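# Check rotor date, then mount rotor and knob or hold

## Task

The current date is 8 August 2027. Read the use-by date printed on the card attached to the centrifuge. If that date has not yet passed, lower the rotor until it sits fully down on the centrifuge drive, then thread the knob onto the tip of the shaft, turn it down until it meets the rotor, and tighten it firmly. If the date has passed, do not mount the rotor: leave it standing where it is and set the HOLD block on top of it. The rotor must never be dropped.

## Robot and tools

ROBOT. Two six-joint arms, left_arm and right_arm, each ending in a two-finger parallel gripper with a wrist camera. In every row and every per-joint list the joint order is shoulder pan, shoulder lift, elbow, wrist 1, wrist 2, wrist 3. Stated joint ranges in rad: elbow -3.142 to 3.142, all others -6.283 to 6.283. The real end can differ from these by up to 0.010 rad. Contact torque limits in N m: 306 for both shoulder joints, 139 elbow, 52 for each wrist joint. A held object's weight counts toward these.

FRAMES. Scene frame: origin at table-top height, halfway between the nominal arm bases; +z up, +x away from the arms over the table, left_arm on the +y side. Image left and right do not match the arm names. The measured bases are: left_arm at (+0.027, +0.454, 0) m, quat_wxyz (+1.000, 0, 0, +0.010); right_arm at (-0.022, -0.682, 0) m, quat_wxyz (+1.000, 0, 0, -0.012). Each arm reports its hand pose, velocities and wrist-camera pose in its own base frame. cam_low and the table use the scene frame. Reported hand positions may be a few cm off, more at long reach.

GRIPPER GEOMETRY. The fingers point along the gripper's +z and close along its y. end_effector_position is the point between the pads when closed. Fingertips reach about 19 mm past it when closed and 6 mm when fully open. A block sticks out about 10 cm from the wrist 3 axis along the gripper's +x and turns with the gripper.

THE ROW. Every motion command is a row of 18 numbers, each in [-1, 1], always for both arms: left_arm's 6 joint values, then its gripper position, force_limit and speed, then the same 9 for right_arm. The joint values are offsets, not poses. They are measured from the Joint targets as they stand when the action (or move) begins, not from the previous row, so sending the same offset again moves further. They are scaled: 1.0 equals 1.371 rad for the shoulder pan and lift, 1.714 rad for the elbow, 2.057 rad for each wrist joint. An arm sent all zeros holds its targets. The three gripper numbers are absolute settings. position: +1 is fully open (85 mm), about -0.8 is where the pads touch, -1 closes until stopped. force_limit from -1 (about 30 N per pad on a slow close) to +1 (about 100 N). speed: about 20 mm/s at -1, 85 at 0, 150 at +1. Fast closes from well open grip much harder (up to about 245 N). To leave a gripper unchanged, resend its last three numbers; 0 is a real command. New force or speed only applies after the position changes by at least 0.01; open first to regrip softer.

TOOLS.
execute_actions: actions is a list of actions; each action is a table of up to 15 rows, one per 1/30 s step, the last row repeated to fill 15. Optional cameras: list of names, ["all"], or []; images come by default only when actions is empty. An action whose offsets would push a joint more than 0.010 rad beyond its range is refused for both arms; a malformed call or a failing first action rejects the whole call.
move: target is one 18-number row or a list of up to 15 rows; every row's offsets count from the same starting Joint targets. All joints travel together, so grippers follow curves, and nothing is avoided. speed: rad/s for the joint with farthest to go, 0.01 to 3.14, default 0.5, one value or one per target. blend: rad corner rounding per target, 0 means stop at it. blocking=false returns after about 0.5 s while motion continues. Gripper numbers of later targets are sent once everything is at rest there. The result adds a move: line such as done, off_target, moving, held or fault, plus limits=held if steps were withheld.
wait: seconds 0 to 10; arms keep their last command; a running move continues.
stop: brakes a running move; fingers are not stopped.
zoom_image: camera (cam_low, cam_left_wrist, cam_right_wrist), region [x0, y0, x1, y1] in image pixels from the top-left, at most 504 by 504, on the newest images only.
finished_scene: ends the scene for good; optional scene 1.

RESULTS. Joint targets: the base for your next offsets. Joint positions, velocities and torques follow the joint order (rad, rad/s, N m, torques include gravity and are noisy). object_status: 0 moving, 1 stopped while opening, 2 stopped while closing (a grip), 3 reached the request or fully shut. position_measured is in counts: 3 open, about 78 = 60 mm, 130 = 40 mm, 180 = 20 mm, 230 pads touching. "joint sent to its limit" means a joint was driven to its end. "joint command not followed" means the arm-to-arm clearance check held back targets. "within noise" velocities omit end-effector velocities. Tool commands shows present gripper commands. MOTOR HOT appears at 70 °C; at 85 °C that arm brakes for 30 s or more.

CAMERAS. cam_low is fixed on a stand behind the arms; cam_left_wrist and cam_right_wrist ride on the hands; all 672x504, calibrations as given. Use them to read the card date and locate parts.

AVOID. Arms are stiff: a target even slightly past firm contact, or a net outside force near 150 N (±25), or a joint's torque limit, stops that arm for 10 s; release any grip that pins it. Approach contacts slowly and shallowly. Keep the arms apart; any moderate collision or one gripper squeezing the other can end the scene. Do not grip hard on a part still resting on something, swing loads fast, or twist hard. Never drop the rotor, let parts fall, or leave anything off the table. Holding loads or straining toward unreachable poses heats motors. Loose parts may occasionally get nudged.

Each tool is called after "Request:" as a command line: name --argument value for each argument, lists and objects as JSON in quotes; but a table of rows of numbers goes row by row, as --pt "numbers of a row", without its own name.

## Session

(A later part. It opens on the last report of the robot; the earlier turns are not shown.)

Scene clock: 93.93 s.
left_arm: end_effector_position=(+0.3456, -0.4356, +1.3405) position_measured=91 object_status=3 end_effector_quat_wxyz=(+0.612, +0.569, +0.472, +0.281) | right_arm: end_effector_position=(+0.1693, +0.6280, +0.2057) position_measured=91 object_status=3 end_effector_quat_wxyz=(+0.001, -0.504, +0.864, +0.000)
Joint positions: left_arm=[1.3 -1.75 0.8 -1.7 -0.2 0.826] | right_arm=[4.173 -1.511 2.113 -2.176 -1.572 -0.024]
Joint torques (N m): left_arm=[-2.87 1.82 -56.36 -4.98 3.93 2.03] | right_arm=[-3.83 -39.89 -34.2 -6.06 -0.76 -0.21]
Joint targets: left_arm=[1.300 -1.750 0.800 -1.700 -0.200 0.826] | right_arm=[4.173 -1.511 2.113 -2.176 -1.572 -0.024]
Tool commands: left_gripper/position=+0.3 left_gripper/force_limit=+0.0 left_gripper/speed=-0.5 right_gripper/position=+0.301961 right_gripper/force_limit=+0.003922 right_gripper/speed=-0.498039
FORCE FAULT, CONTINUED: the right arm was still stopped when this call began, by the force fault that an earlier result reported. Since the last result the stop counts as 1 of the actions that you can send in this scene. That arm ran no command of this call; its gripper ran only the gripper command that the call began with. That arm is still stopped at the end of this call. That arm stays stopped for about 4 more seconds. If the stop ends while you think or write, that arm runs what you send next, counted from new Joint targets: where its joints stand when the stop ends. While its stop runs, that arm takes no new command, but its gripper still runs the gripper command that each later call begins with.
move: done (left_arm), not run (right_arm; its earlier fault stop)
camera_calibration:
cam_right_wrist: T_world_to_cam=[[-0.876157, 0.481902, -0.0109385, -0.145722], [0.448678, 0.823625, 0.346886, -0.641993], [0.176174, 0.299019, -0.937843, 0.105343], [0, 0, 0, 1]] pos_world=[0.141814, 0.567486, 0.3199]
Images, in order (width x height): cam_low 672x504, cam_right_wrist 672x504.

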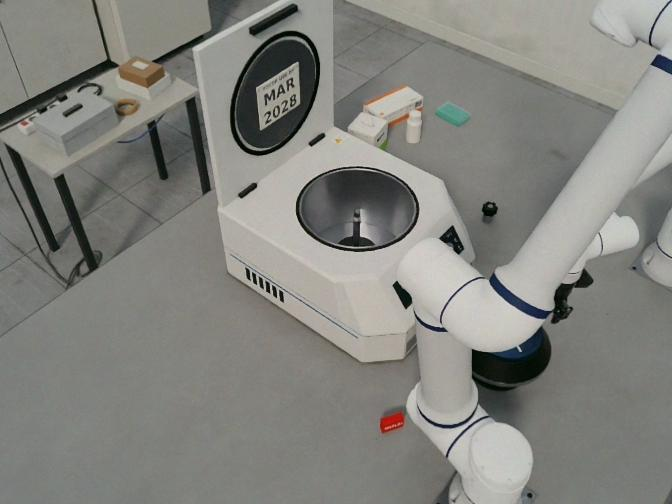

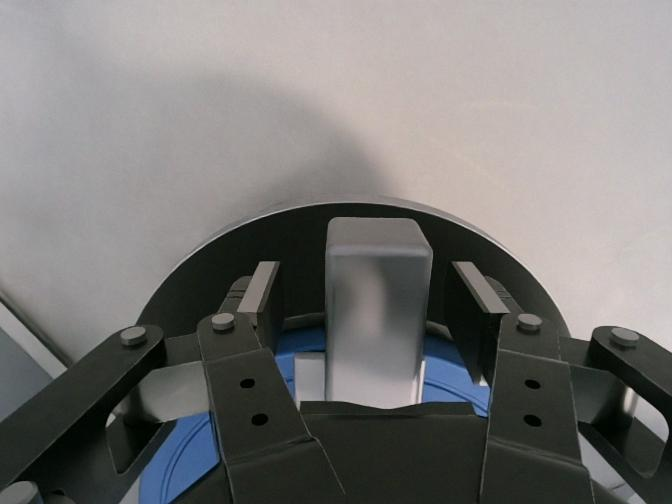

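Request:
move --target '[-1,0.2553,-0.9918,0.0972,0.861,0.4497,0.6,0,0,0,0,0,0,0,0,0.3,0,-0.5]' --speed 1.0

Request:
move --pt "-0.225 0.292 -0.6768 -0.0744 0 0 0.6 0 0 0 0 0 0 0 0 0.3 0 -0.5" --pt "-0.225 0.2888 -0.7934 0.0249 0 0 0.6 0 0 0 0 0 0 0 0 0.3 0 -0.5" --speed '[0.8,0.3]' --blend 0.05 --cameras '["all"]'

Scene clock: 96.73 s.
left_arm: end_effector_position=(+0.5533, -0.2176, +1.1483) position_measured=53 object_status=3 end_effector_quat_wxyz=(+0.294, +0.709, +0.550, +0.328) | right_arm: end_effector_position=(+0.1693, +0.6280, +0.2057) position_measured=91 object_status=3 end_effector_quat_wxyz=(+0.001, -0.504, +0.864, +0.000)
Joint positions: left_arm=[-0.072 -1.4 -0.9 -1.5 1.571 1.751] | right_arm=[4.173 -1.511 2.113 -2.176 -1.572 -0.024]
Joint torques (N m): left_arm=[-5.92 42.22 44.24 6.48 3.05 4.18] | right_arm=[-3.41 -40.26 -34.05 -6.19 -0.79 -0.18]
Joint targets: left_arm=[-0.072 -1.400 -0.900 -1.500 1.571 1.751] | right_arm=[4.173 -1.511 2.113 -2.176 -1.572 -0.024]
Tool commands: left_gripper/position=+0.6 left_gripper/force_limit=+0.0 left_gripper/speed=+0.0 right_gripper/position=+0.301961 right_gripper/force_limit=+0.003922 right_gripper/speed=-0.498039
FORCE FAULT, CONTINUED: the right arm was still stopped when this call began, by the force fault that an earlier result reported. That arm ran no command of this call. That arm is still stopped at the end of this call. That arm stays stopped for about 1 more second. If the stop ends while you think or write, that arm runs what you send next, counted from new Joint targets: where its joints stand when the stop ends. While its stop runs, that arm takes no new command, but its gripper still runs the gripper command that each later call begins with.
move: done (left_arm), not run (right_arm; its earlier fault stop)

Scene clock: 99.43 s.
left_arm: end_effector_position=(+0.2629, -0.2962, +0.3642) position_measured=53 object_status=3 end_effector_quat_wxyz=(+0.000, +0.875, +0.484, +0.000) | right_arm: end_effector_position=(+0.1693, +0.6280, +0.2057) position_measured=91 object_status=3 end_effector_quat_wxyz=(+0.001, -0.504, +0.864, +0.000)
Joint positions: left_arm=[-0.381 -1.004 -2.26 -1.449 1.571 1.751] | right_arm=[4.173 -1.511 2.113 -2.176 -1.572 -0.024]
Joint torques (N m): left_arm=[-6.89 -10.13 65.74 7.42 2.93 4.7] | right_arm=[-4.44 -40.52 -33.99 -6.23 -0.72 -0.03]
Joint targets: left_arm=[-0.381 -1.004 -2.261 -1.449 1.571 1.751] | right_arm=[4.173 -1.511 2.113 -2.176 -1.572 -0.024]
Tool commands: left_gripper/position=+0.6 left_gripper/force_limit=+0.0 left_gripper/speed=+0.0 right_gripper/position=+0.301961 right_gripper/force_limit=+0.003922 right_gripper/speed=-0.498039
FORCE FAULT, CONTINUED: the right arm's stop, for the force fault that an earlier result reported, is over. That arm was still stopped when this call began, so it ran no command of this call. That arm's target is now where it stood when the stop ended, not its last command. That arm accepts commands again.
move: done (left_arm), not run (right_arm; its earlier fault stop)
camera_calibration:
cam_left_wrist: T_world_to_cam=[[0.843925, -0.536174, -0.0175557, -0.363401], [-0.497616, -0.794624, 0.347781, -0.21232], [-0.200421, -0.284765, -0.937412, 0.440151], [0, 0, 0, 1]] pos_world=[0.289245, -0.238221, 0.480064]
cam_right_wrist: T_world_to_cam=[[-0.876157, 0.481902, -0.0109385, -0.145722], [0.448678, 0.823625, 0.346886, -0.641993], [0.176174, 0.299019, -0.937843, 0.105343], [0, 0, 0, 1]] pos_world=[0.141814, 0.567486, 0.3199]

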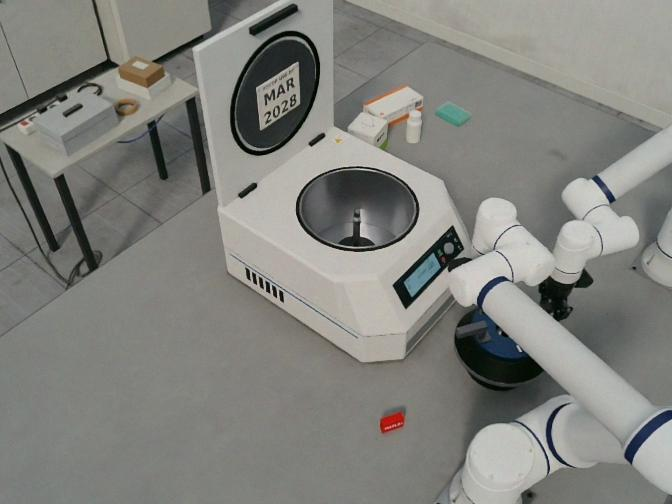

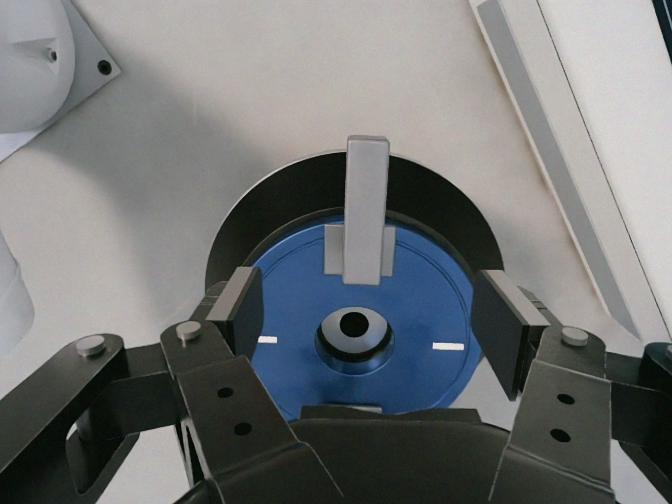

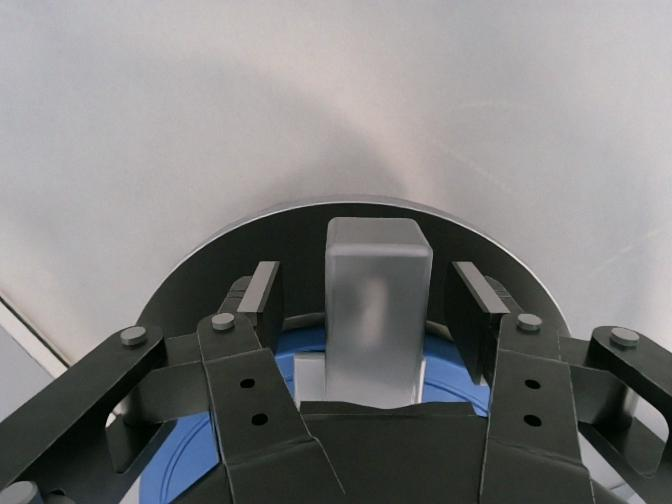

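Request:
move --pt "0.0021 -0.041 -0.0945 0.1069 0 0.0007 0.6 0 0 0 0 0 0 0 0 0.3 0 -0.5" --pt "0.0021 -0.0826 -0.1406 0.1729 0 0.0007 0.6 0 0 0 0 0 0 0 0 0.3 0 -0.5" --speed '[0.3,0.15]' --blend 0.03 --cameras '["cam_left_wrist"]'

Scene clock: 102.60 s.
left_arm: end_effector_position=(+0.2653, -0.2960, +0.2061) position_measured=53 object_status=3 end_effector_quat_wxyz=(+0.000, +0.875, +0.485, +0.000) | right_arm: end_effector_position=(+0.1693, +0.6280, +0.2057) position_measured=91 object_status=3 end_effector_quat_wxyz=(+0.001, -0.504, +0.864, +0.000)
Joint positions: left_arm=[-0.378 -1.117 -2.502 -1.093 1.571 1.752] | right_arm=[4.173 -1.511 2.113 -2.176 -1.572 -0.024]
Joint torques (N m): left_arm=[18.23 -4.35 56.15 6.1 2.27 4.37] | right_arm=[-3.72 -40.07 -34.58 -6.18 -0.65 -0.14]
Joint targets: left_arm=[-0.378 -1.117 -2.502 -1.093 1.571 1.752] | right_arm=[4.173 -1.511 2.113 -2.176 -1.572 -0.024]
move: done; blend cut to 0 rad at target 1
camera_calibration:
cam_left_wrist: T_world_to_cam=[[0.84471, -0.534979, -0.0161868, -0.368309], [-0.496924, -0.795141, 0.347588, -0.156345], [-0.198823, -0.285567, -0.937508, 0.291819], [0, 0, 0, 1]] pos_world=[0.291443, -0.23802, 0.321964]
Images, in order (width x height): cam_left_wrist 672x504.

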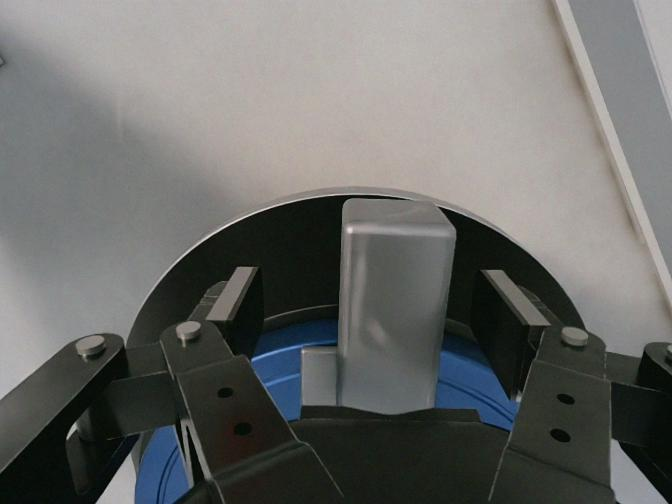

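Request:
move --target '[0,-0.0061,0.0022,0.002,0,0,0.2,0,0,0,0,0,0,0,0,0.3,0,-0.5]' --speed 0.1 --cameras '["cam_left_wrist"]'

Scene clock: 103.83 s.
left_arm: end_effector_position=(+0.2683, -0.2972, +0.2059) position_measured=104 object_status=3 end_effector_quat_wxyz=(+0.000, +0.875, +0.485, +0.000) | right_arm: end_effector_position=(+0.1693, +0.6280, +0.2057) position_measured=91 object_status=3 end_effector_quat_wxyz=(+0.001, -0.504, +0.864, +0.000)
Joint positions: left_arm=[-0.378 -1.125 -2.498 -1.089 1.571 1.752] | right_arm=[4.173 -1.511 2.113 -2.176 -1.572 -0.024]
Joint torques (N m): left_arm=[17.16 -3.51 87.6 6.22 2.02 4.51] | right_arm=[-3.39 -40.22 -34.03 -6.27 -0.77 -0.14]
Joint targets: left_arm=[-0.378 -1.125 -2.498 -1.089 1.571 1.752] | right_arm=[4.173 -1.511 2.113 -2.176 -1.572 -0.024]
move: done
camera_calibration:
cam_left_wrist: T_world_to_cam=[[0.844715, -0.534954, -0.0167599, -0.371384], [-0.49672, -0.795233, 0.347669, -0.155798], [-0.199315, -0.285356, -0.937468, 0.292087], [0, 0, 0, 1]] pos_world=[0.294543, -0.23922, 0.321764]
Images, in order (width x height): cam_left_wrist 672x504.

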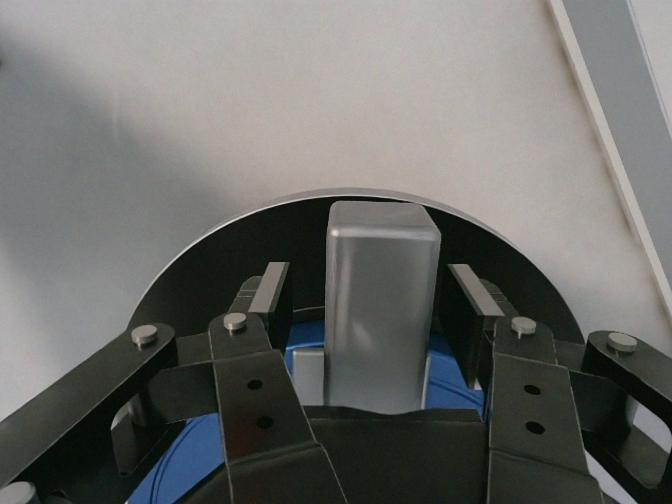

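Request:
move --target '[0,0,0,0,0,0,-1,0,-1,0,0,0,0,0,0,-1,0,-1]' --cameras '["cam_left_wrist"]'

Request:
wait --seconds 0.4

Scene clock: 106.00 s.
left_arm: end_effector_position=(+0.2684, -0.2972, +0.2059) position_measured=172 object_status=2 end_effector_quat_wxyz=(+0.000, +0.875, +0.485, +0.000) | right_arm: end_effector_position=(+0.1693, +0.6280, +0.2057) position_measured=172 object_status=0 end_effector_quat_wxyz=(+0.001, -0.504, +0.864, +0.000)
Joint positions: left_arm=[-0.378 -1.125 -2.498 -1.089 1.571 1.752] | right_arm=[4.173 -1.511 2.113 -2.176 -1.572 -0.024]
Joint torques (N m): left_arm=[16.37 -6.61 72.38 6.29 1.25 0.79] | right_arm=[-3.73 -39.17 -34.12 -6.26 -0.75 -0.06]
Joint targets: left_arm=[-0.378 -1.125 -2.498 -1.089 1.571 1.752] | right_arm=[4.173 -1.511 2.113 -2.176 -1.572 -0.024]
move: done
camera_calibration:
cam_left_wrist: T_world_to_cam=[[0.844732, -0.53493, -0.0166807, -0.371409], [-0.49673, -0.795247, 0.347622, -0.155783], [-0.199219, -0.285362, -0.937486, 0.292064], [0, 0, 0, 1]] pos_world=[0.294543, -0.23922, 0.321764]
Images, in order (width x height): cam_left_wrist 672x504.

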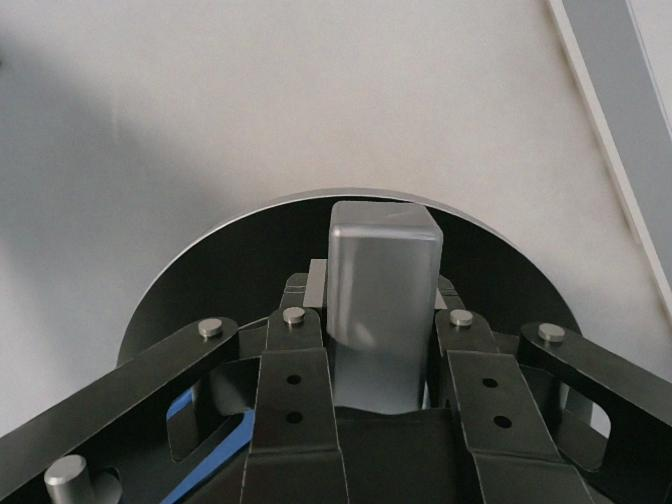

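Scene clock: 106.40 s.
left_arm: end_effector_position=(+0.2684, -0.2972, +0.2059) position_measured=172 object_status=2 end_effector_quat_wxyz=(+0.000, +0.875, +0.485, +0.000) | right_arm: end_effector_position=(+0.1693, +0.6280, +0.2057) position_measured=172 object_status=2 end_effector_quat_wxyz=(+0.001, -0.504, +0.864, +0.000)
Joint positions: left_arm=[-0.378 -1.125 -2.498 -1.089 1.571 1.752] | right_arm=[4.173 -1.511 2.113 -2.176 -1.572 -0.024]
Joint torques (N m): left_arm=[14.61 -4.62 63.33 6.57 1.19 -1.1] | right_arm=[-3.32 -38.73 -34.06 -6.2 -0.74 -0.08]
Joint targets: left_arm=[-0.378 -1.125 -2.498 -1.089 1.571 1.752] | right_arm=[4.173 -1.511 2.113 -2.176 -1.572 -0.024]
Tool commands: left_gripper/position=-1.0 left_gripper/force_limit=+0.0 left_gripper/speed=-1.0 right_gripper/position=-1.0 right_gripper/force_limit=+0.0 right_gripper/speed=-1.0
wait: 0.40 s; at rest by 0.17 s

Request:
move --pt "0 0.0387 0.0414 -0.0603 0 0 -1 0 -1 0 -0.0357 -0.0301 0.0489 0 0 -1 0 -1" --pt "0 0.0667 0.0903 -0.1197 0 0 -1 0 -1 0 -0.0675 -0.0674 0.1012 0 0 -1 0 -1" --pt "0 0.0824 0.1419 -0.1732 0 0 -1 0 -1 0 -0.0912 -0.109 0.1516 0 0 -1 0 -1" --pt "0 0.0885 0.1961 -0.2224 0 0 -1 0 -1 0 -0.1077 -0.1548 0.2008 0 0 -1 0 -1" --pt "0 0.0861 0.2582 -0.2726 0 0 -1 0 -1 0 -0.1177 -0.2095 0.253 0 0 -1 0 -1" --pt "0 0.075 0.329 -0.3242 0 0 -1 0 -1 0 -0.1194 -0.2745 0.3083 0 0 -1 0 -1" --speed '[0.1,0.2,0.2,0.2,0.2,0.2]' --blend 0.03 --cameras '["all"]'

Scene clock: 111.67 s.
left_arm: end_effector_position=(+0.2680, -0.2971, +0.5453) position_measured=172 object_status=2 end_effector_quat_wxyz=(+0.000, +0.875, +0.485, +0.000) | right_arm: end_effector_position=(+0.1692, +0.6279, +0.5451) position_measured=172 object_status=2 end_effector_quat_wxyz=(+0.001, -0.504, +0.864, +0.000)
Joint positions: left_arm=[-0.378 -1.022 -1.934 -1.756 1.571 1.752] | right_arm=[4.173 -1.674 1.643 -1.541 -1.572 -0.024]
Joint torques (N m): left_arm=[12.67 0.37 133.4 7.62 0.74 -3.29] | right_arm=[-2.34 -62.41 -67.85 -2.88 -0.89 -0.29]
Joint targets: left_arm=[-0.378 -1.022 -1.934 -1.756 1.571 1.752] | right_arm=[4.173 -1.674 1.643 -1.541 -1.572 -0.024]
move: done
camera_calibration:
cam_left_wrist: T_world_to_cam=[[0.844697, -0.534979, -0.0168402, -0.365252], [-0.496703, -0.795209, 0.347748, -0.273967], [-0.199429, -0.285377, -0.937437, 0.610221], [0, 0, 0, 1]] pos_world=[0.294143, -0.23912, 0.661164]
cam_right_wrist: T_world_to_cam=[[-0.876127, 0.481955, -0.0109572, -0.142023], [0.4487, 0.823563, 0.347006, -0.759563], [0.176265, 0.299105, -0.937799, 0.423633], [0, 0, 0, 1]] pos_world=[0.141714, 0.567286, 0.659299]

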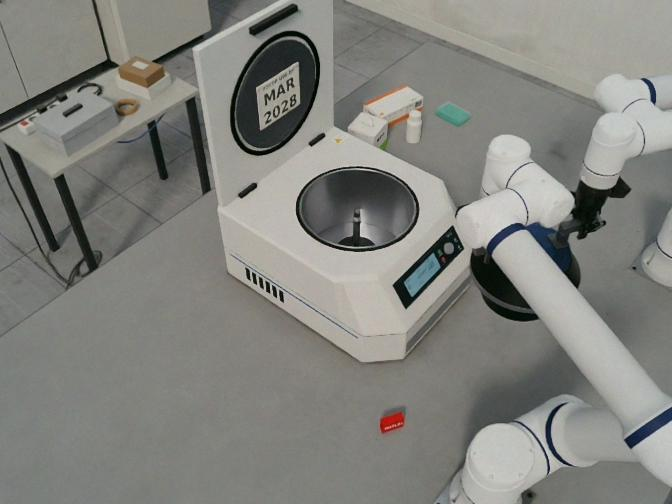

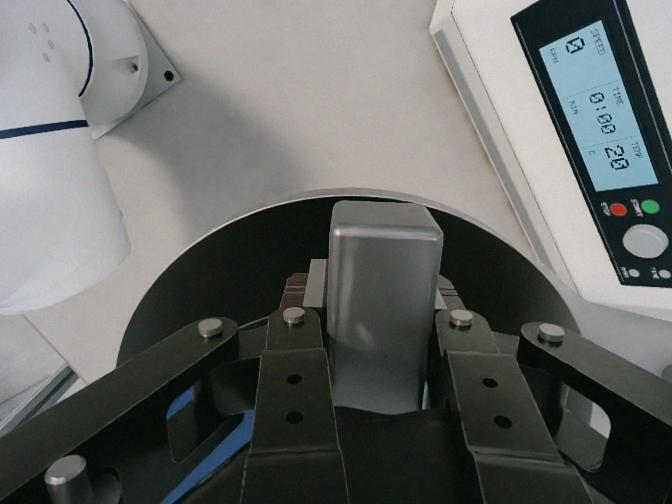

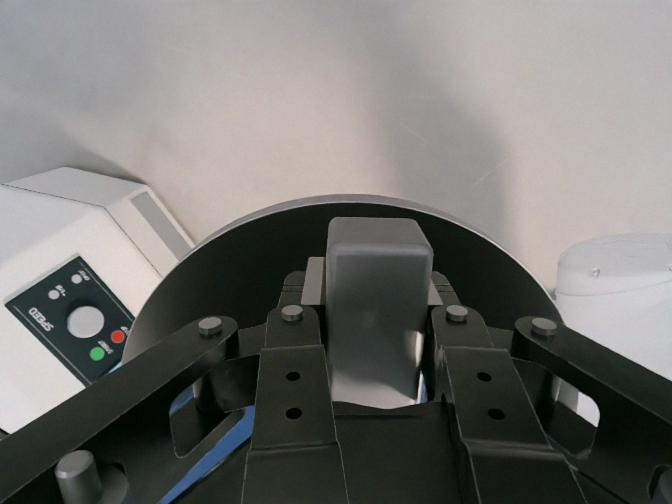

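Request:
move --pt "0.0355 -0.0854 0.0334 0.0291 0 0.0597 -1 0 -1 -0.0564 0.0302 -0.0222 -0.0016 0 -0.0015 -1 0 -1" --pt "0.0603 -0.1726 0.0758 0.0518 0 0.1123 -1 0 -1 -0.1072 0.0666 -0.0501 -0.0025 0 0.0007 -1 0 -1" --pt "0.0775 -0.2608 0.1274 0.0676 0 0.1598 -1 0 -1 -0.1524 0.1089 -0.0847 -0.0019 0 0.0066 -1 0 -1" --pt "0.0902 -0.3491 0.1882 0.0758 0 0.2044 -1 0 -1 -0.1925 0.1565 -0.1262 0.0009 0 0.0159 -1 0 -1" --speed 0.22 --blend 0.03 --cameras '["all"]'

Scene clock: 115.67 s.
left_arm: end_effector_position=(+0.5805, -0.3339, +0.5455) position_measured=172 object_status=2 end_effector_quat_wxyz=(+0.000, +0.937, +0.350, +0.000) | right_arm: end_effector_position=(+0.4218, +0.6534, +0.5457) position_measured=172 object_status=2 end_effector_quat_wxyz=(+0.001, -0.370, +0.929, +0.000)
Joint positions: left_arm=[-0.254 -1.501 -1.611 -1.6 1.571 2.173] | right_arm=[3.909 -1.46 1.427 -1.539 -1.572 0.009]
Joint torques (N m): left_arm=[73.83 51.36 146.99 19.24 8.81 2.46] | right_arm=[-1.23 -76.25 -59.18 15.75 2.06 2.86]
Joint targets: left_arm=[-0.254 -1.501 -1.611 -1.600 1.571 2.173] | right_arm=[3.909 -1.460 1.427 -1.539 -1.572 0.009]
move: done
camera_calibration:
cam_left_wrist: T_world_to_cam=[[0.651339, -0.758591, -0.0172336, -0.611177], [-0.707379, -0.615272, 0.347931, 0.034228], [-0.27454, -0.21443, -0.937362, 0.7295], [0, 0, 0, 1]] pos_world=[0.622573, -0.286147, 0.661364]
cam_right_wrist: T_world_to_cam=[[-0.697059, 0.716931, -0.0109037, -0.162105], [0.669794, 0.656505, 0.346953, -0.878239], [0.2559, 0.234544, -0.937819, 0.380627], [0, 0, 0, 1]] pos_world=[0.377841, 0.603513, 0.659899]

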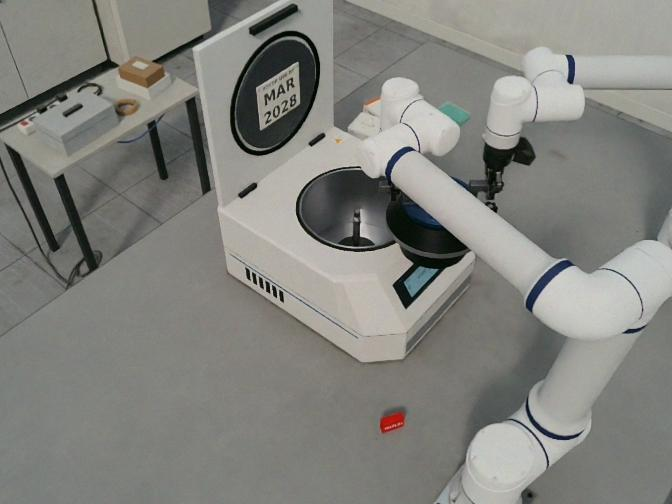

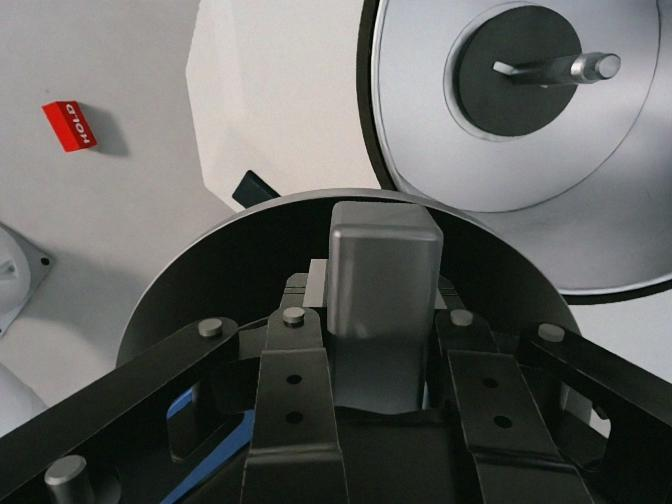

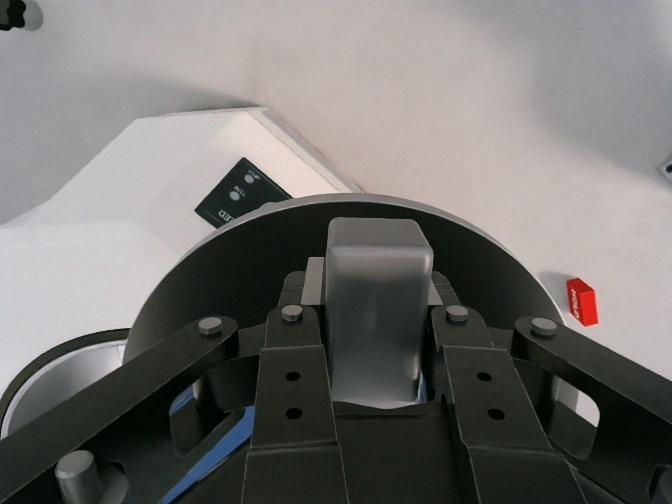

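Request:
move --target '[-0.0015,0.0006,-0.0004,0,0,-0.001,-1,0,-1,0,0,0,0,0,0,-1,0,-1]' --speed 0.02

Scene clock: 116.90 s.
left_arm: end_effector_position=(+0.5797, -0.3349, +0.5456) position_measured=172 object_status=2 end_effector_quat_wxyz=(+0.000, +0.937, +0.350, +0.000) | right_arm: end_effector_position=(+0.4218, +0.6534, +0.5456) position_measured=172 object_status=2 end_effector_quat_wxyz=(+0.001, -0.370, +0.929, +0.000)
Joint positions: left_arm=[-0.256 -1.5 -1.612 -1.6 1.572 2.171] | right_arm=[3.909 -1.46 1.427 -1.539 -1.572 0.009]
Joint torques (N m): left_arm=[5.66 95.85 112.1 13.03 4.21 -6.54] | right_arm=[-0.48 -78.17 -57.97 -4.24 3.06 2.5]
Joint targets: left_arm=[-0.256 -1.500 -1.612 -1.600 1.571 2.171] | right_arm=[3.909 -1.460 1.427 -1.539 -1.572 0.009]
move: done

Request:
move --target '[0.0091,-0.0886,0.0702,0.0006,0,0.0421,-1,0,-1,-0.0355,0.0531,-0.0489,0.0054,0,0.0124,-1,0,-1]' --speed 0.15

Scene clock: 118.30 s.
left_arm: end_effector_position=(+0.6560, -0.3458, +0.5457) position_measured=172 object_status=2 end_effector_quat_wxyz=(+0.000, +0.949, +0.315, +0.000) | right_arm: end_effector_position=(+0.4862, +0.6611, +0.5454) position_measured=172 object_status=2 end_effector_quat_wxyz=(+0.001, -0.336, +0.942, +0.000)
Joint positions: left_arm=[-0.244 -1.622 -1.492 -1.599 1.571 2.257] | right_arm=[3.861 -1.387 1.343 -1.528 -1.572 0.035]
Joint torques (N m): left_arm=[30.5 83.96 137.18 13.04 1.6 4.01] | right_arm=[-7.2 -70.84 -68.13 -2.1 0.46 2.86]
Joint targets: left_arm=[-0.244 -1.622 -1.492 -1.599 1.571 2.257] | right_arm=[3.861 -1.387 1.343 -1.528 -1.572 0.035]
move: done

Request:
move --target '[0.0066,-0.0895,0.0804,-0.0074,0,0.0406,-1,0,-1,-0.0314,0.0584,-0.0579,0.0094,0,0.0152,-1,0,-1]' --speed 0.15

Scene clock: 119.83 s.
left_arm: end_effector_position=(+0.7317, -0.3571, +0.5458) position_measured=172 object_status=2 end_effector_quat_wxyz=(+0.000, +0.960, +0.279, +0.000) | right_arm: end_effector_position=(+0.5512, +0.6692, +0.5454) position_measured=172 object_status=2 end_effector_quat_wxyz=(+0.001, -0.300, +0.954, +0.000)
Joint positions: left_arm=[-0.235 -1.744 -1.354 -1.614 1.571 2.341] | right_arm=[3.818 -1.307 1.244 -1.509 -1.572 0.066]
Joint torques (N m): left_arm=[24.17 101.16 137.94 8.14 -2.03 1.93] | right_arm=[-8.82 -76.46 -67.09 -4.03 2.91 2.68]
Joint targets: left_arm=[-0.234 -1.745 -1.354 -1.614 1.571 2.341] | right_arm=[3.818 -1.307 1.243 -1.509 -1.572 0.066]
move: done

Request:
move --target '[0.0049,-0.0925,0.0927,-0.0155,0,0.0394,-1,0,-1,-0.0278,0.0645,-0.0682,0.0138,0,0.0175,-1,0,-1]' --speed 0.15 --cameras '["all"]'

Scene clock: 121.47 s.
left_arm: end_effector_position=(+0.8070, -0.3691, +0.5458) position_measured=172 object_status=2 end_effector_quat_wxyz=(+0.000, +0.970, +0.244, +0.000) | right_arm: end_effector_position=(+0.6169, +0.6778, +0.5451) position_measured=172 object_status=2 end_effector_quat_wxyz=(+0.001, -0.265, +0.964, +0.000)
Joint positions: left_arm=[-0.228 -1.871 -1.195 -1.646 1.571 2.422] | right_arm=[3.78 -1.218 1.127 -1.481 -1.572 0.102]
Joint torques (N m): left_arm=[13.19 123.58 133.57 6.41 -1.13 2.12] | right_arm=[-6.48 -78.91 -70.26 -7.87 1.09 2.46]
Joint targets: left_arm=[-0.228 -1.871 -1.195 -1.646 1.571 2.422] | right_arm=[3.780 -1.218 1.127 -1.481 -1.572 0.102]
move: done
camera_calibration:
cam_left_wrist: T_world_to_cam=[[0.467512, -0.883819, -0.0172258, -0.683172], [-0.82594, -0.443675, 0.347815, 0.331737], [-0.315048, -0.14838, -0.937405, 0.841488], [0, 0, 0, 1]] pos_world=[0.858495, -0.331756, 0.661664]
cam_right_wrist: T_world_to_cam=[[-0.521457, 0.85321, -0.0107491, -0.244408], [0.798317, 0.492278, 0.346917, -0.992763], [0.301285, 0.172321, -0.937834, 0.338568], [0, 0, 0, 1]] pos_world=[0.563086, 0.638905, 0.6593]

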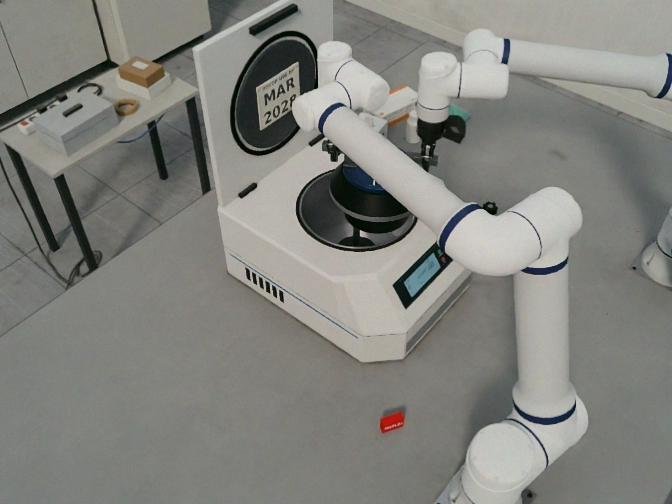

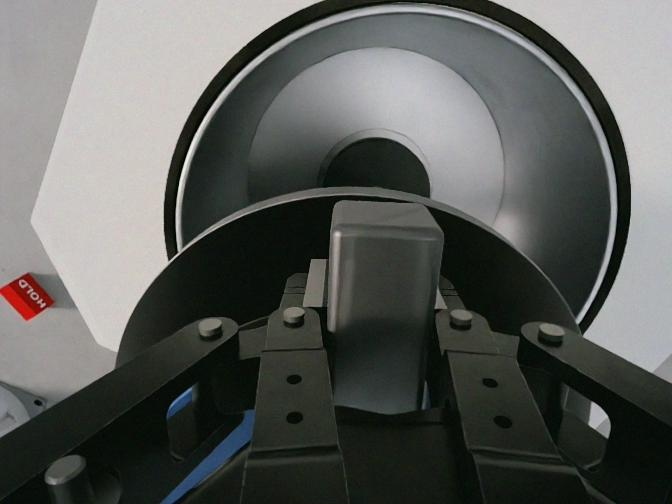

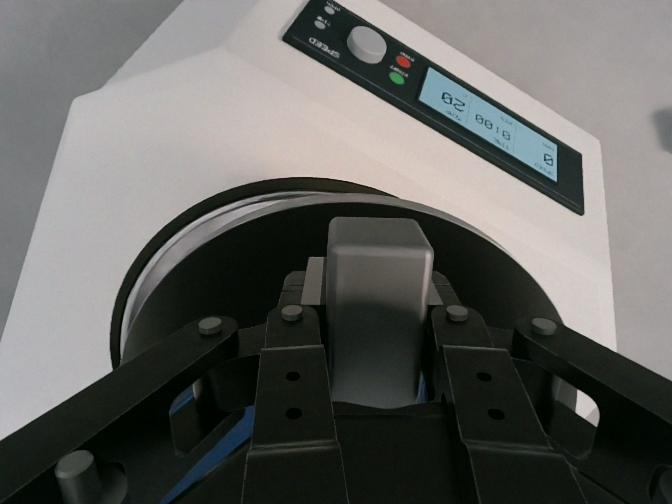

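Request:
move --target '[0.007,-0.102,0.113,-0.0262,0,0.0358,-1,0,-1,-0.0284,0.0747,-0.0855,0.0214,0,0.0125,-1,0,-1]' --speed 0.12 --cameras '["all"]'

Request:
zoom_image --camera "cam_low" --region '[290, 120, 440, 270]'

Scene clock: 126.17 s.
left_arm: end_effector_position=(+0.8856, -0.3780, +0.5452) position_measured=172 object_status=2 end_effector_quat_wxyz=(+0.000, +0.977, +0.212, +0.000) | right_arm: end_effector_position=(+0.6884, +0.6843, +0.5454) position_measured=172 object_status=2 end_effector_quat_wxyz=(+0.001, -0.234, +0.972, +0.000)
Joint positions: left_arm=[-0.218 -2.011 -1.001 -1.7 1.571 2.495] | right_arm=[3.741 -1.116 0.98 -1.437 -1.572 0.127]
Joint torques (N m): left_arm=[61.25 126.67 140.96 13.82 4.15 3.84] | right_arm=[-2.17 -104.23 -64.62 8.61 -0.72 3.8]
Joint targets: left_arm=[-0.218 -2.011 -1.001 -1.700 1.571 2.495] | right_arm=[3.741 -1.116 0.980 -1.437 -1.572 0.128]
move: done
camera_calibration:
cam_left_wrist: T_world_to_cam=[[0.410041, -0.911904, -0.0172336, -0.687614], [-0.852594, -0.389947, 0.347886, 0.436782], [-0.323959, -0.127955, -0.937378, 0.879969], [0, 0, 0, 1]] pos_world=[0.939422, -0.344121, 0.661064]
cam_right_wrist: T_world_to_cam=[[-0.465223, 0.88513, -0.0106276, -0.273336], [0.828437, 0.439593, 0.347058, -1.03786], [0.311863, 0.152655, -0.937783, 0.322363], [0, 0, 0, 1]] pos_world=[0.632108, 0.648964, 0.6596]

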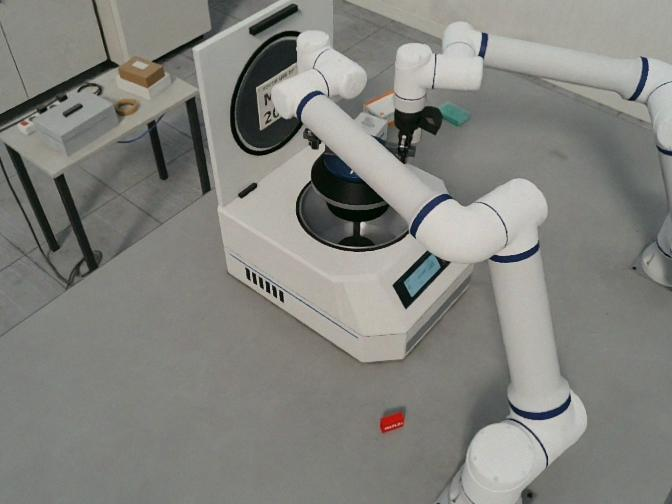

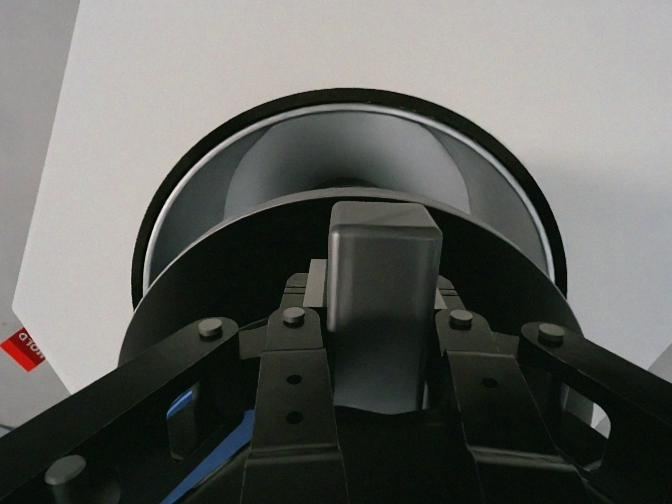

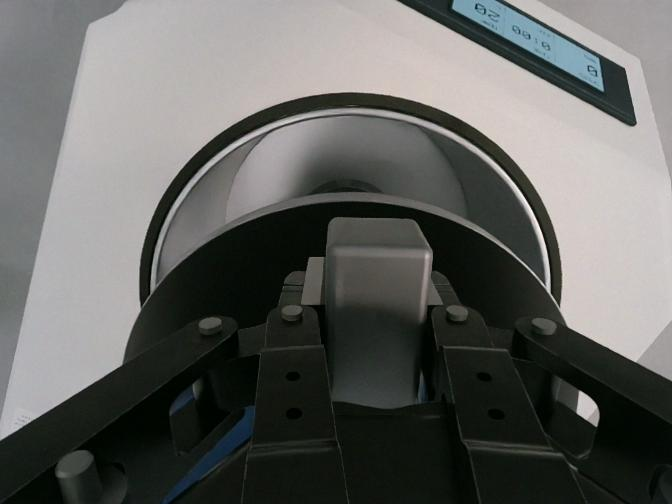

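Scaled by 3.360.

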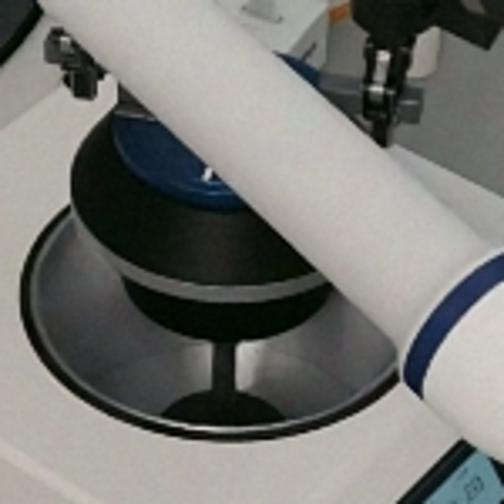

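Request:
move --target '[-0.0006,0.0064,-0.0537,0.0404,0,-0.0004,-1,0,-1,0,-0.0056,0.0533,-0.0404,0,0,-1,0,-1]' --speed 0.08 --cameras '["cam_low"]'

Request:
zoom_image --camera "cam_low" --region '[310, 180, 410, 260]'

Scene clock: 129.37 s.
left_arm: end_effector_position=(+0.8847, -0.3785, +0.5002) position_measured=172 object_status=2 end_effector_quat_wxyz=(+0.000, +0.977, +0.212, +0.000) | right_arm: end_effector_position=(+0.6885, +0.6844, +0.4999) position_measured=172 object_status=2 end_effector_quat_wxyz=(+0.001, -0.234, +0.972, -0.001)
Joint positions: left_arm=[-0.219 -2.003 -1.093 -1.617 1.572 2.495] | right_arm=[3.741 -1.124 1.071 -1.519 -1.572 0.128]
Joint torques (N m): left_arm=[-7.06 171.41 106.4 11.13 1.39 -5.47] | right_arm=[1.64 -110.75 -51.05 -17.08 -0.18 1.62]
Joint targets: left_arm=[-0.219 -2.003 -1.093 -1.617 1.571 2.495] | right_arm=[3.741 -1.124 1.071 -1.520 -1.572 0.128]
move: done
Images, in order (width x height): cam_low 672x504.

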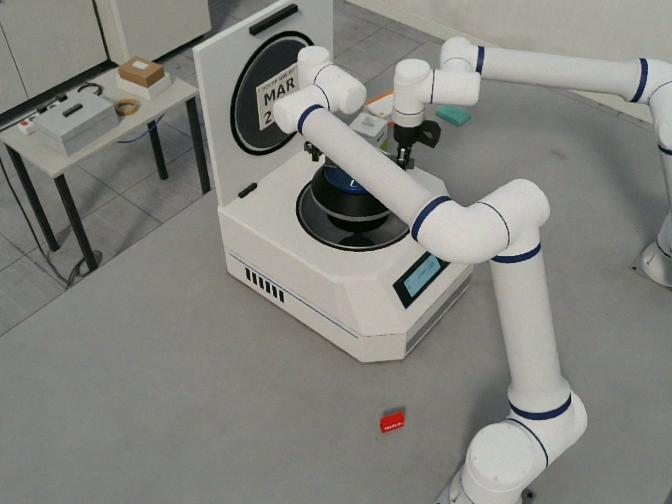

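Scaled by 5.040.

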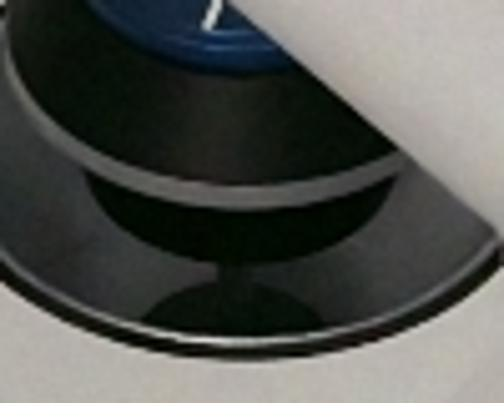

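Request:
zoom_image --camera "cam_low" --region '[310, 200, 360, 250]'

Request:
zoom_image --camera "cam_low" --region '[350, 200, 400, 250]'

Scaled by 10.080.

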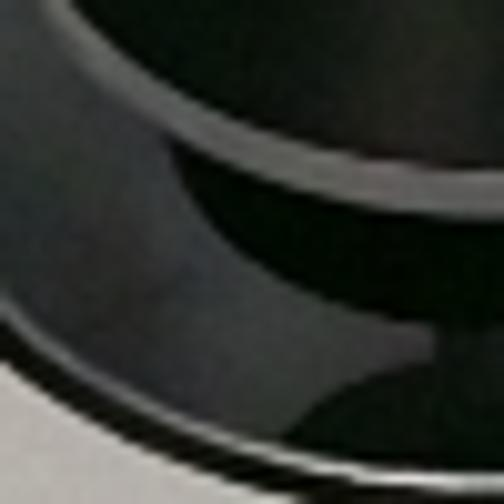

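Scaled by 10.080.

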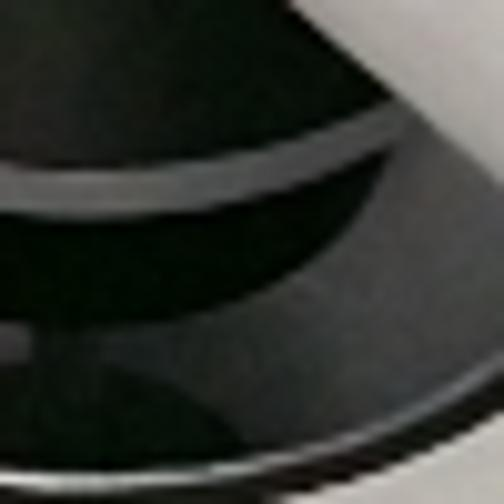

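Request:
move --pt "0.0009 -0.0015 0.0017 -0.0004 0 0.0006 -1 0 -1 -0.0004 0.002 -0.0024 0.0006 0 -0.0002 -1 0 -1" --pt "0.0009 -0.0011 -0.0216 0.0187 0 0.0006 -1 0 -1 -0.0004 0.0015 0.0211 -0.0186 0 -0.0002 -1 0 -1" --speed 0.03

Scene clock: 132.47 s.
left_arm: end_effector_position=(+0.8865, -0.3777, +0.4778) position_measured=172 object_status=2 end_effector_quat_wxyz=(+0.000, +0.977, +0.212, +0.000) | right_arm: end_effector_position=(+0.6904, +0.6851, +0.4775) position_measured=172 object_status=2 end_effector_quat_wxyz=(+0.001, -0.233, +0.972, -0.001)
Joint positions: left_arm=[-0.218 -2.004 -1.13 -1.578 1.571 2.496] | right_arm=[3.74 -1.122 1.107 -1.558 -1.572 0.127]
Joint torques (N m): left_arm=[3.76 172.95 106.94 10.08 -0.87 3.64] | right_arm=[-13.06 -107.71 -52.29 -20.72 0.46 -4.97]
Joint targets: left_arm=[-0.218 -2.004 -1.130 -1.578 1.571 2.496] | right_arm=[3.740 -1.122 1.108 -1.558 -1.572 0.127]
move: done

Request:
move --target '[0,0.0001,-0.0116,0.0096,0,0,-1,0,-1,0,-0.0002,0.0117,-0.0096,0,0,-1,0,-1]' --speed 0.04

Request:
move --target '[0,0.0001,-0.0116,0.0096,0,0,-1,0,-1,0,-0.0002,0.0117,-0.0096,0,0,-1,0,-1]' --speed 0.04 --cameras '["cam_low"]'

Request:
zoom_image --camera "cam_low" --region '[310, 150, 410, 250]'

Scene clock: 133.67 s.
left_arm: end_effector_position=(+0.8864, -0.3777, +0.4666) position_measured=172 object_status=2 end_effector_quat_wxyz=(+0.000, +0.977, +0.212, +0.000) | right_arm: end_effector_position=(+0.6903, +0.6850, +0.4663) position_measured=172 object_status=2 end_effector_quat_wxyz=(+0.001, -0.233, +0.972, -0.001)
Joint positions: left_arm=[-0.218 -2.004 -1.15 -1.559 1.571 2.496] | right_arm=[3.74 -1.122 1.127 -1.577 -1.572 0.127]
Joint torques (N m): left_arm=[-5.35 174.24 104.81 9.82 -1.17 3.49] | right_arm=[-12.52 -108.19 -53.77 -20.51 0.81 -4.31]
Joint targets: left_arm=[-0.218 -2.004 -1.150 -1.559 1.571 2.496] | right_arm=[3.740 -1.122 1.128 -1.578 -1.572 0.127]
move: done

Scene clock: 134.47 s.
left_arm: end_effector_position=(+0.8861, -0.3776, +0.4553) position_measured=172 object_status=2 end_effector_quat_wxyz=(+0.000, +0.977, +0.212, +0.000) | right_arm: end_effector_position=(+0.6900, +0.6848, +0.4552) position_measured=172 object_status=2 end_effector_quat_wxyz=(+0.001, -0.233, +0.972, +0.000)
Joint positions: left_arm=[-0.218 -2.004 -1.17 -1.539 1.571 2.496] | right_arm=[3.74 -1.122 1.147 -1.597 -1.572 0.127]
Joint torques (N m): left_arm=[-6.65 184.24 119.69 12.77 -1.09 3.4] | right_arm=[-12.77 -72.92 -45.3 -20.68 -2.65 -4.02]
Joint targets: left_arm=[-0.218 -2.004 -1.170 -1.539 1.571 2.496] | right_arm=[3.740 -1.122 1.148 -1.597 -1.572 0.127]
move: done
Images, in order (width x height): cam_low 672x504.

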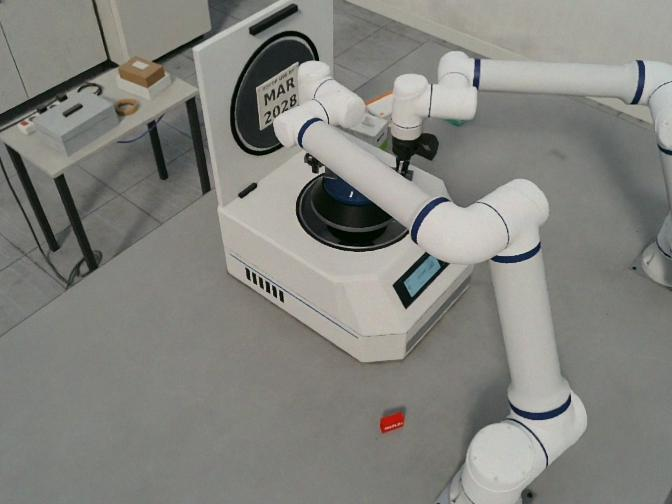

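Scaled by 5.040.

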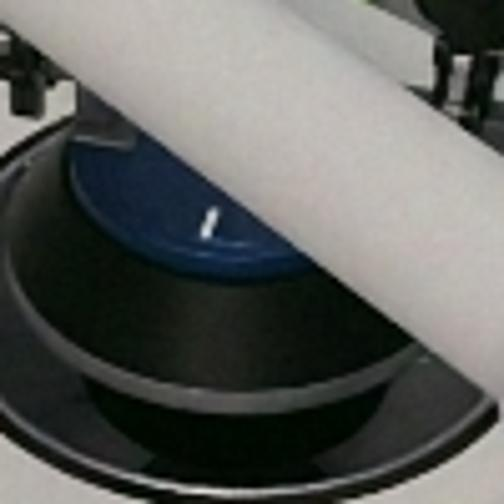

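Request:
move --target '[0,0,-0.001,0.0008,0,0,-1,0,-1,0,0,0.001,-0.0008,0,0,-1,0,-1]' --speed 0.02

Scene clock: 135.47 s.
left_arm: end_effector_position=(+0.8860, -0.3776, +0.4543) position_measured=172 object_status=2 end_effector_quat_wxyz=(+0.000, +0.977, +0.212, +0.000) | right_arm: end_effector_position=(+0.6900, +0.6848, +0.4540) position_measured=172 object_status=2 end_effector_quat_wxyz=(+0.001, -0.233, +0.972, -0.001)
Joint positions: left_arm=[-0.218 -2.004 -1.172 -1.537 1.571 2.496] | right_arm=[3.74 -1.122 1.149 -1.599 -1.572 0.127]
Joint torques (N m): left_arm=[-4.72 185.34 120.74 12.35 -0.99 3.02] | right_arm=[-11.26 -71.22 -45.89 -21.14 -4.71 -3.66]
Joint targets: left_arm=[-0.218 -2.004 -1.172 -1.537 1.571 2.496] | right_arm=[3.740 -1.122 1.149 -1.599 -1.572 0.127]
move: done

Request:
move --target '[0,-0.0006,-0.0092,0.0083,0,0,-1,0,-1,0,0.0006,0.0092,-0.0083,0,0,-1,0,-1]' --speed 0.03

Scene clock: 136.53 s.
left_arm: end_effector_position=(+0.8862, -0.3777, +0.4447) position_measured=172 object_status=2 end_effector_quat_wxyz=(+0.000, +0.977, +0.212, +0.000) | right_arm: end_effector_position=(+0.6902, +0.6849, +0.4445) position_measured=172 object_status=2 end_effector_quat_wxyz=(+0.001, -0.233, +0.972, +0.000)
Joint positions: left_arm=[-0.218 -2.005 -1.187 -1.52 1.571 2.496] | right_arm=[3.74 -1.121 1.165 -1.616 -1.572 0.127]
Joint torques (N m): left_arm=[-6.36 158.86 125.32 13.26 -1.04 2.75] | right_arm=[-10.18 -63.76 -44.79 -25.12 -4.67 -3.29]
Joint targets: left_arm=[-0.218 -2.005 -1.187 -1.520 1.571 2.496] | right_arm=[3.740 -1.121 1.165 -1.616 -1.572 0.127]
move: done

Request:
move --target '[-0.0002,0.0007,-0.0008,0.0002,0,-0.0001,-1,0,-1,0.0003,-0.0006,0.0006,-0.0002,0,0.0002,-1,0,-1]' --speed 0.02

Scene clock: 138.00 s.
left_arm: end_effector_position=(+0.8856, -0.3778, +0.4447) position_measured=172 object_status=2 end_effector_quat_wxyz=(+0.000, +0.977, +0.212, +0.000) | right_arm: end_effector_position=(+0.6896, +0.6850, +0.4443) position_measured=172 object_status=2 end_effector_quat_wxyz=(+0.001, -0.233, +0.972, +0.000)
Joint positions: left_arm=[-0.218 -2.004 -1.189 -1.52 1.571 2.496] | right_arm=[3.74 -1.122 1.166 -1.617 -1.572 0.128]
Joint torques (N m): left_arm=[-18.72 187.22 118.94 11.28 -1.02 -4.97] | right_arm=[1.03 -99.32 -51.84 -24.84 -4.56 4.3]
Joint targets: left_arm=[-0.218 -2.004 -1.189 -1.520 1.571 2.496] | right_arm=[3.740 -1.122 1.166 -1.617 -1.572 0.128]
move: done

Request:
move --target '[0,-0.0012,-0.0158,0.014,0,0,-1,0,-1,0,0.0012,0.0159,-0.014,0,0,-1,0,-1]' --speed 0.03

Scene clock: 139.53 s.
left_arm: end_effector_position=(+0.8854, -0.3778, +0.4280) position_measured=172 object_status=2 end_effector_quat_wxyz=(+0.000, +0.977, +0.212, +0.000) | right_arm: end_effector_position=(+0.6895, +0.6849, +0.4277) position_measured=172 object_status=2 end_effector_quat_wxyz=(+0.001, -0.233, +0.972, +0.000)
Joint positions: left_arm=[-0.218 -2.005 -1.216 -1.491 1.571 2.496] | right_arm=[3.74 -1.12 1.193 -1.645 -1.572 0.128]
Joint torques (N m): left_arm=[-16.8 150.48 109.19 10.6 -0.82 -4.62] | right_arm=[0.82 -73.87 -51.71 -25.37 -4.47 3.54]
Joint targets: left_arm=[-0.218 -2.005 -1.216 -1.491 1.571 2.496] | right_arm=[3.740 -1.120 1.193 -1.645 -1.572 0.128]
move: done

Request:
move --pt "-0.0002 0.0006 -0.0007 0.0002 0 -0.0001 -1 0 -1 0.0003 -0.0005 0.0005 -0.0002 0 0.0002 -1 0 -1" --pt "-0.0003 -0.001 -0.0175 0.0153 0 -0.0002 -1 0 -1 0.0005 0.0009 0.0174 -0.0153 0 0.0003 -1 0 -1" --speed 0.03

Scene clock: 141.70 s.
left_arm: end_effector_position=(+0.8844, -0.3779, +0.4098) position_measured=172 object_status=2 end_effector_quat_wxyz=(+0.000, +0.977, +0.212, +0.000) | right_arm: end_effector_position=(+0.6884, +0.6850, +0.4097) position_measured=172 object_status=2 end_effector_quat_wxyz=(+0.001, -0.234, +0.972, +0.000)
Joint positions: left_arm=[-0.218 -2.007 -1.246 -1.46 1.571 2.495] | right_arm=[3.741 -1.119 1.223 -1.677 -1.572 0.128]
Joint torques (N m): left_arm=[-29.14 144.46 98.23 8.74 -1.21 -5.18] | right_arm=[4.18 -86.56 -55.71 -23.58 -3.74 4.21]
Joint targets: left_arm=[-0.218 -2.007 -1.246 -1.459 1.571 2.495] | right_arm=[3.741 -1.119 1.223 -1.677 -1.572 0.128]
move: done

Request:
move --pt "-0.0002 0.0007 -0.0008 0.0002 0 -0.0001 -1 0 -1 0.0003 -0.0005 0.0006 -0.0002 0 0.0002 -1 0 -1" --pt "-0.0003 -0.002 -0.0175 0.0161 0 -0.0002 -1 0 -1 0.0005 0.0022 0.0173 -0.016 0 0.0003 -1 0 -1" --speed 0.03 --cameras '["cam_low"]'

Request:
zoom_image --camera "cam_low" --region '[310, 150, 410, 250]'

Scene clock: 144.00 s.
left_arm: end_effector_position=(+0.8835, -0.3781, +0.3906) position_measured=172 object_status=2 end_effector_quat_wxyz=(+0.000, +0.977, +0.212, +0.001) | right_arm: end_effector_position=(+0.6876, +0.6851, +0.3904) position_measured=172 object_status=2 end_effector_quat_wxyz=(+0.001, -0.234, +0.972, +0.000)
Joint positions: left_arm=[-0.219 -2.009 -1.276 -1.426 1.571 2.495] | right_arm=[3.742 -1.116 1.253 -1.71 -1.572 0.129]
Joint torques (N m): left_arm=[-38.86 129.67 78.69 3.69 -0.97 -5.3] | right_arm=[6.62 -96.29 -60.73 -22.48 -2.46 4]
Joint targets: left_arm=[-0.219 -2.009 -1.276 -1.426 1.571 2.495] | right_arm=[3.742 -1.116 1.253 -1.710 -1.572 0.129]
move: done
Images, in order (width x height): cam_low 672x504.

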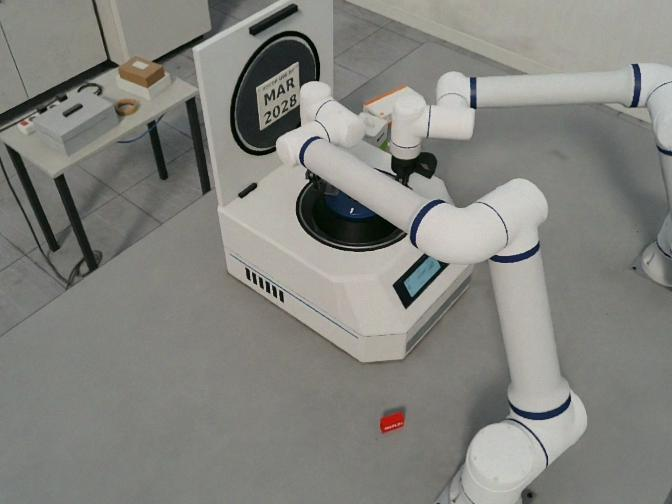

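Scaled by 5.040.

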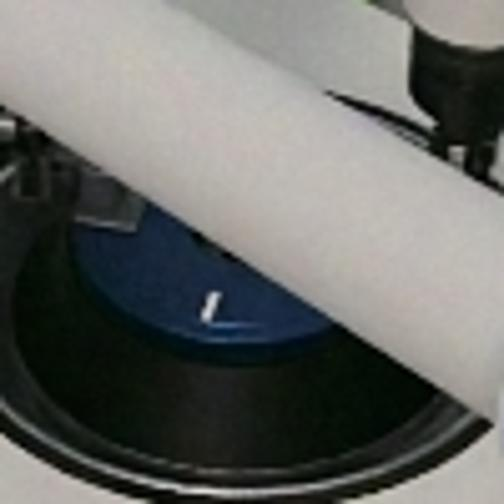

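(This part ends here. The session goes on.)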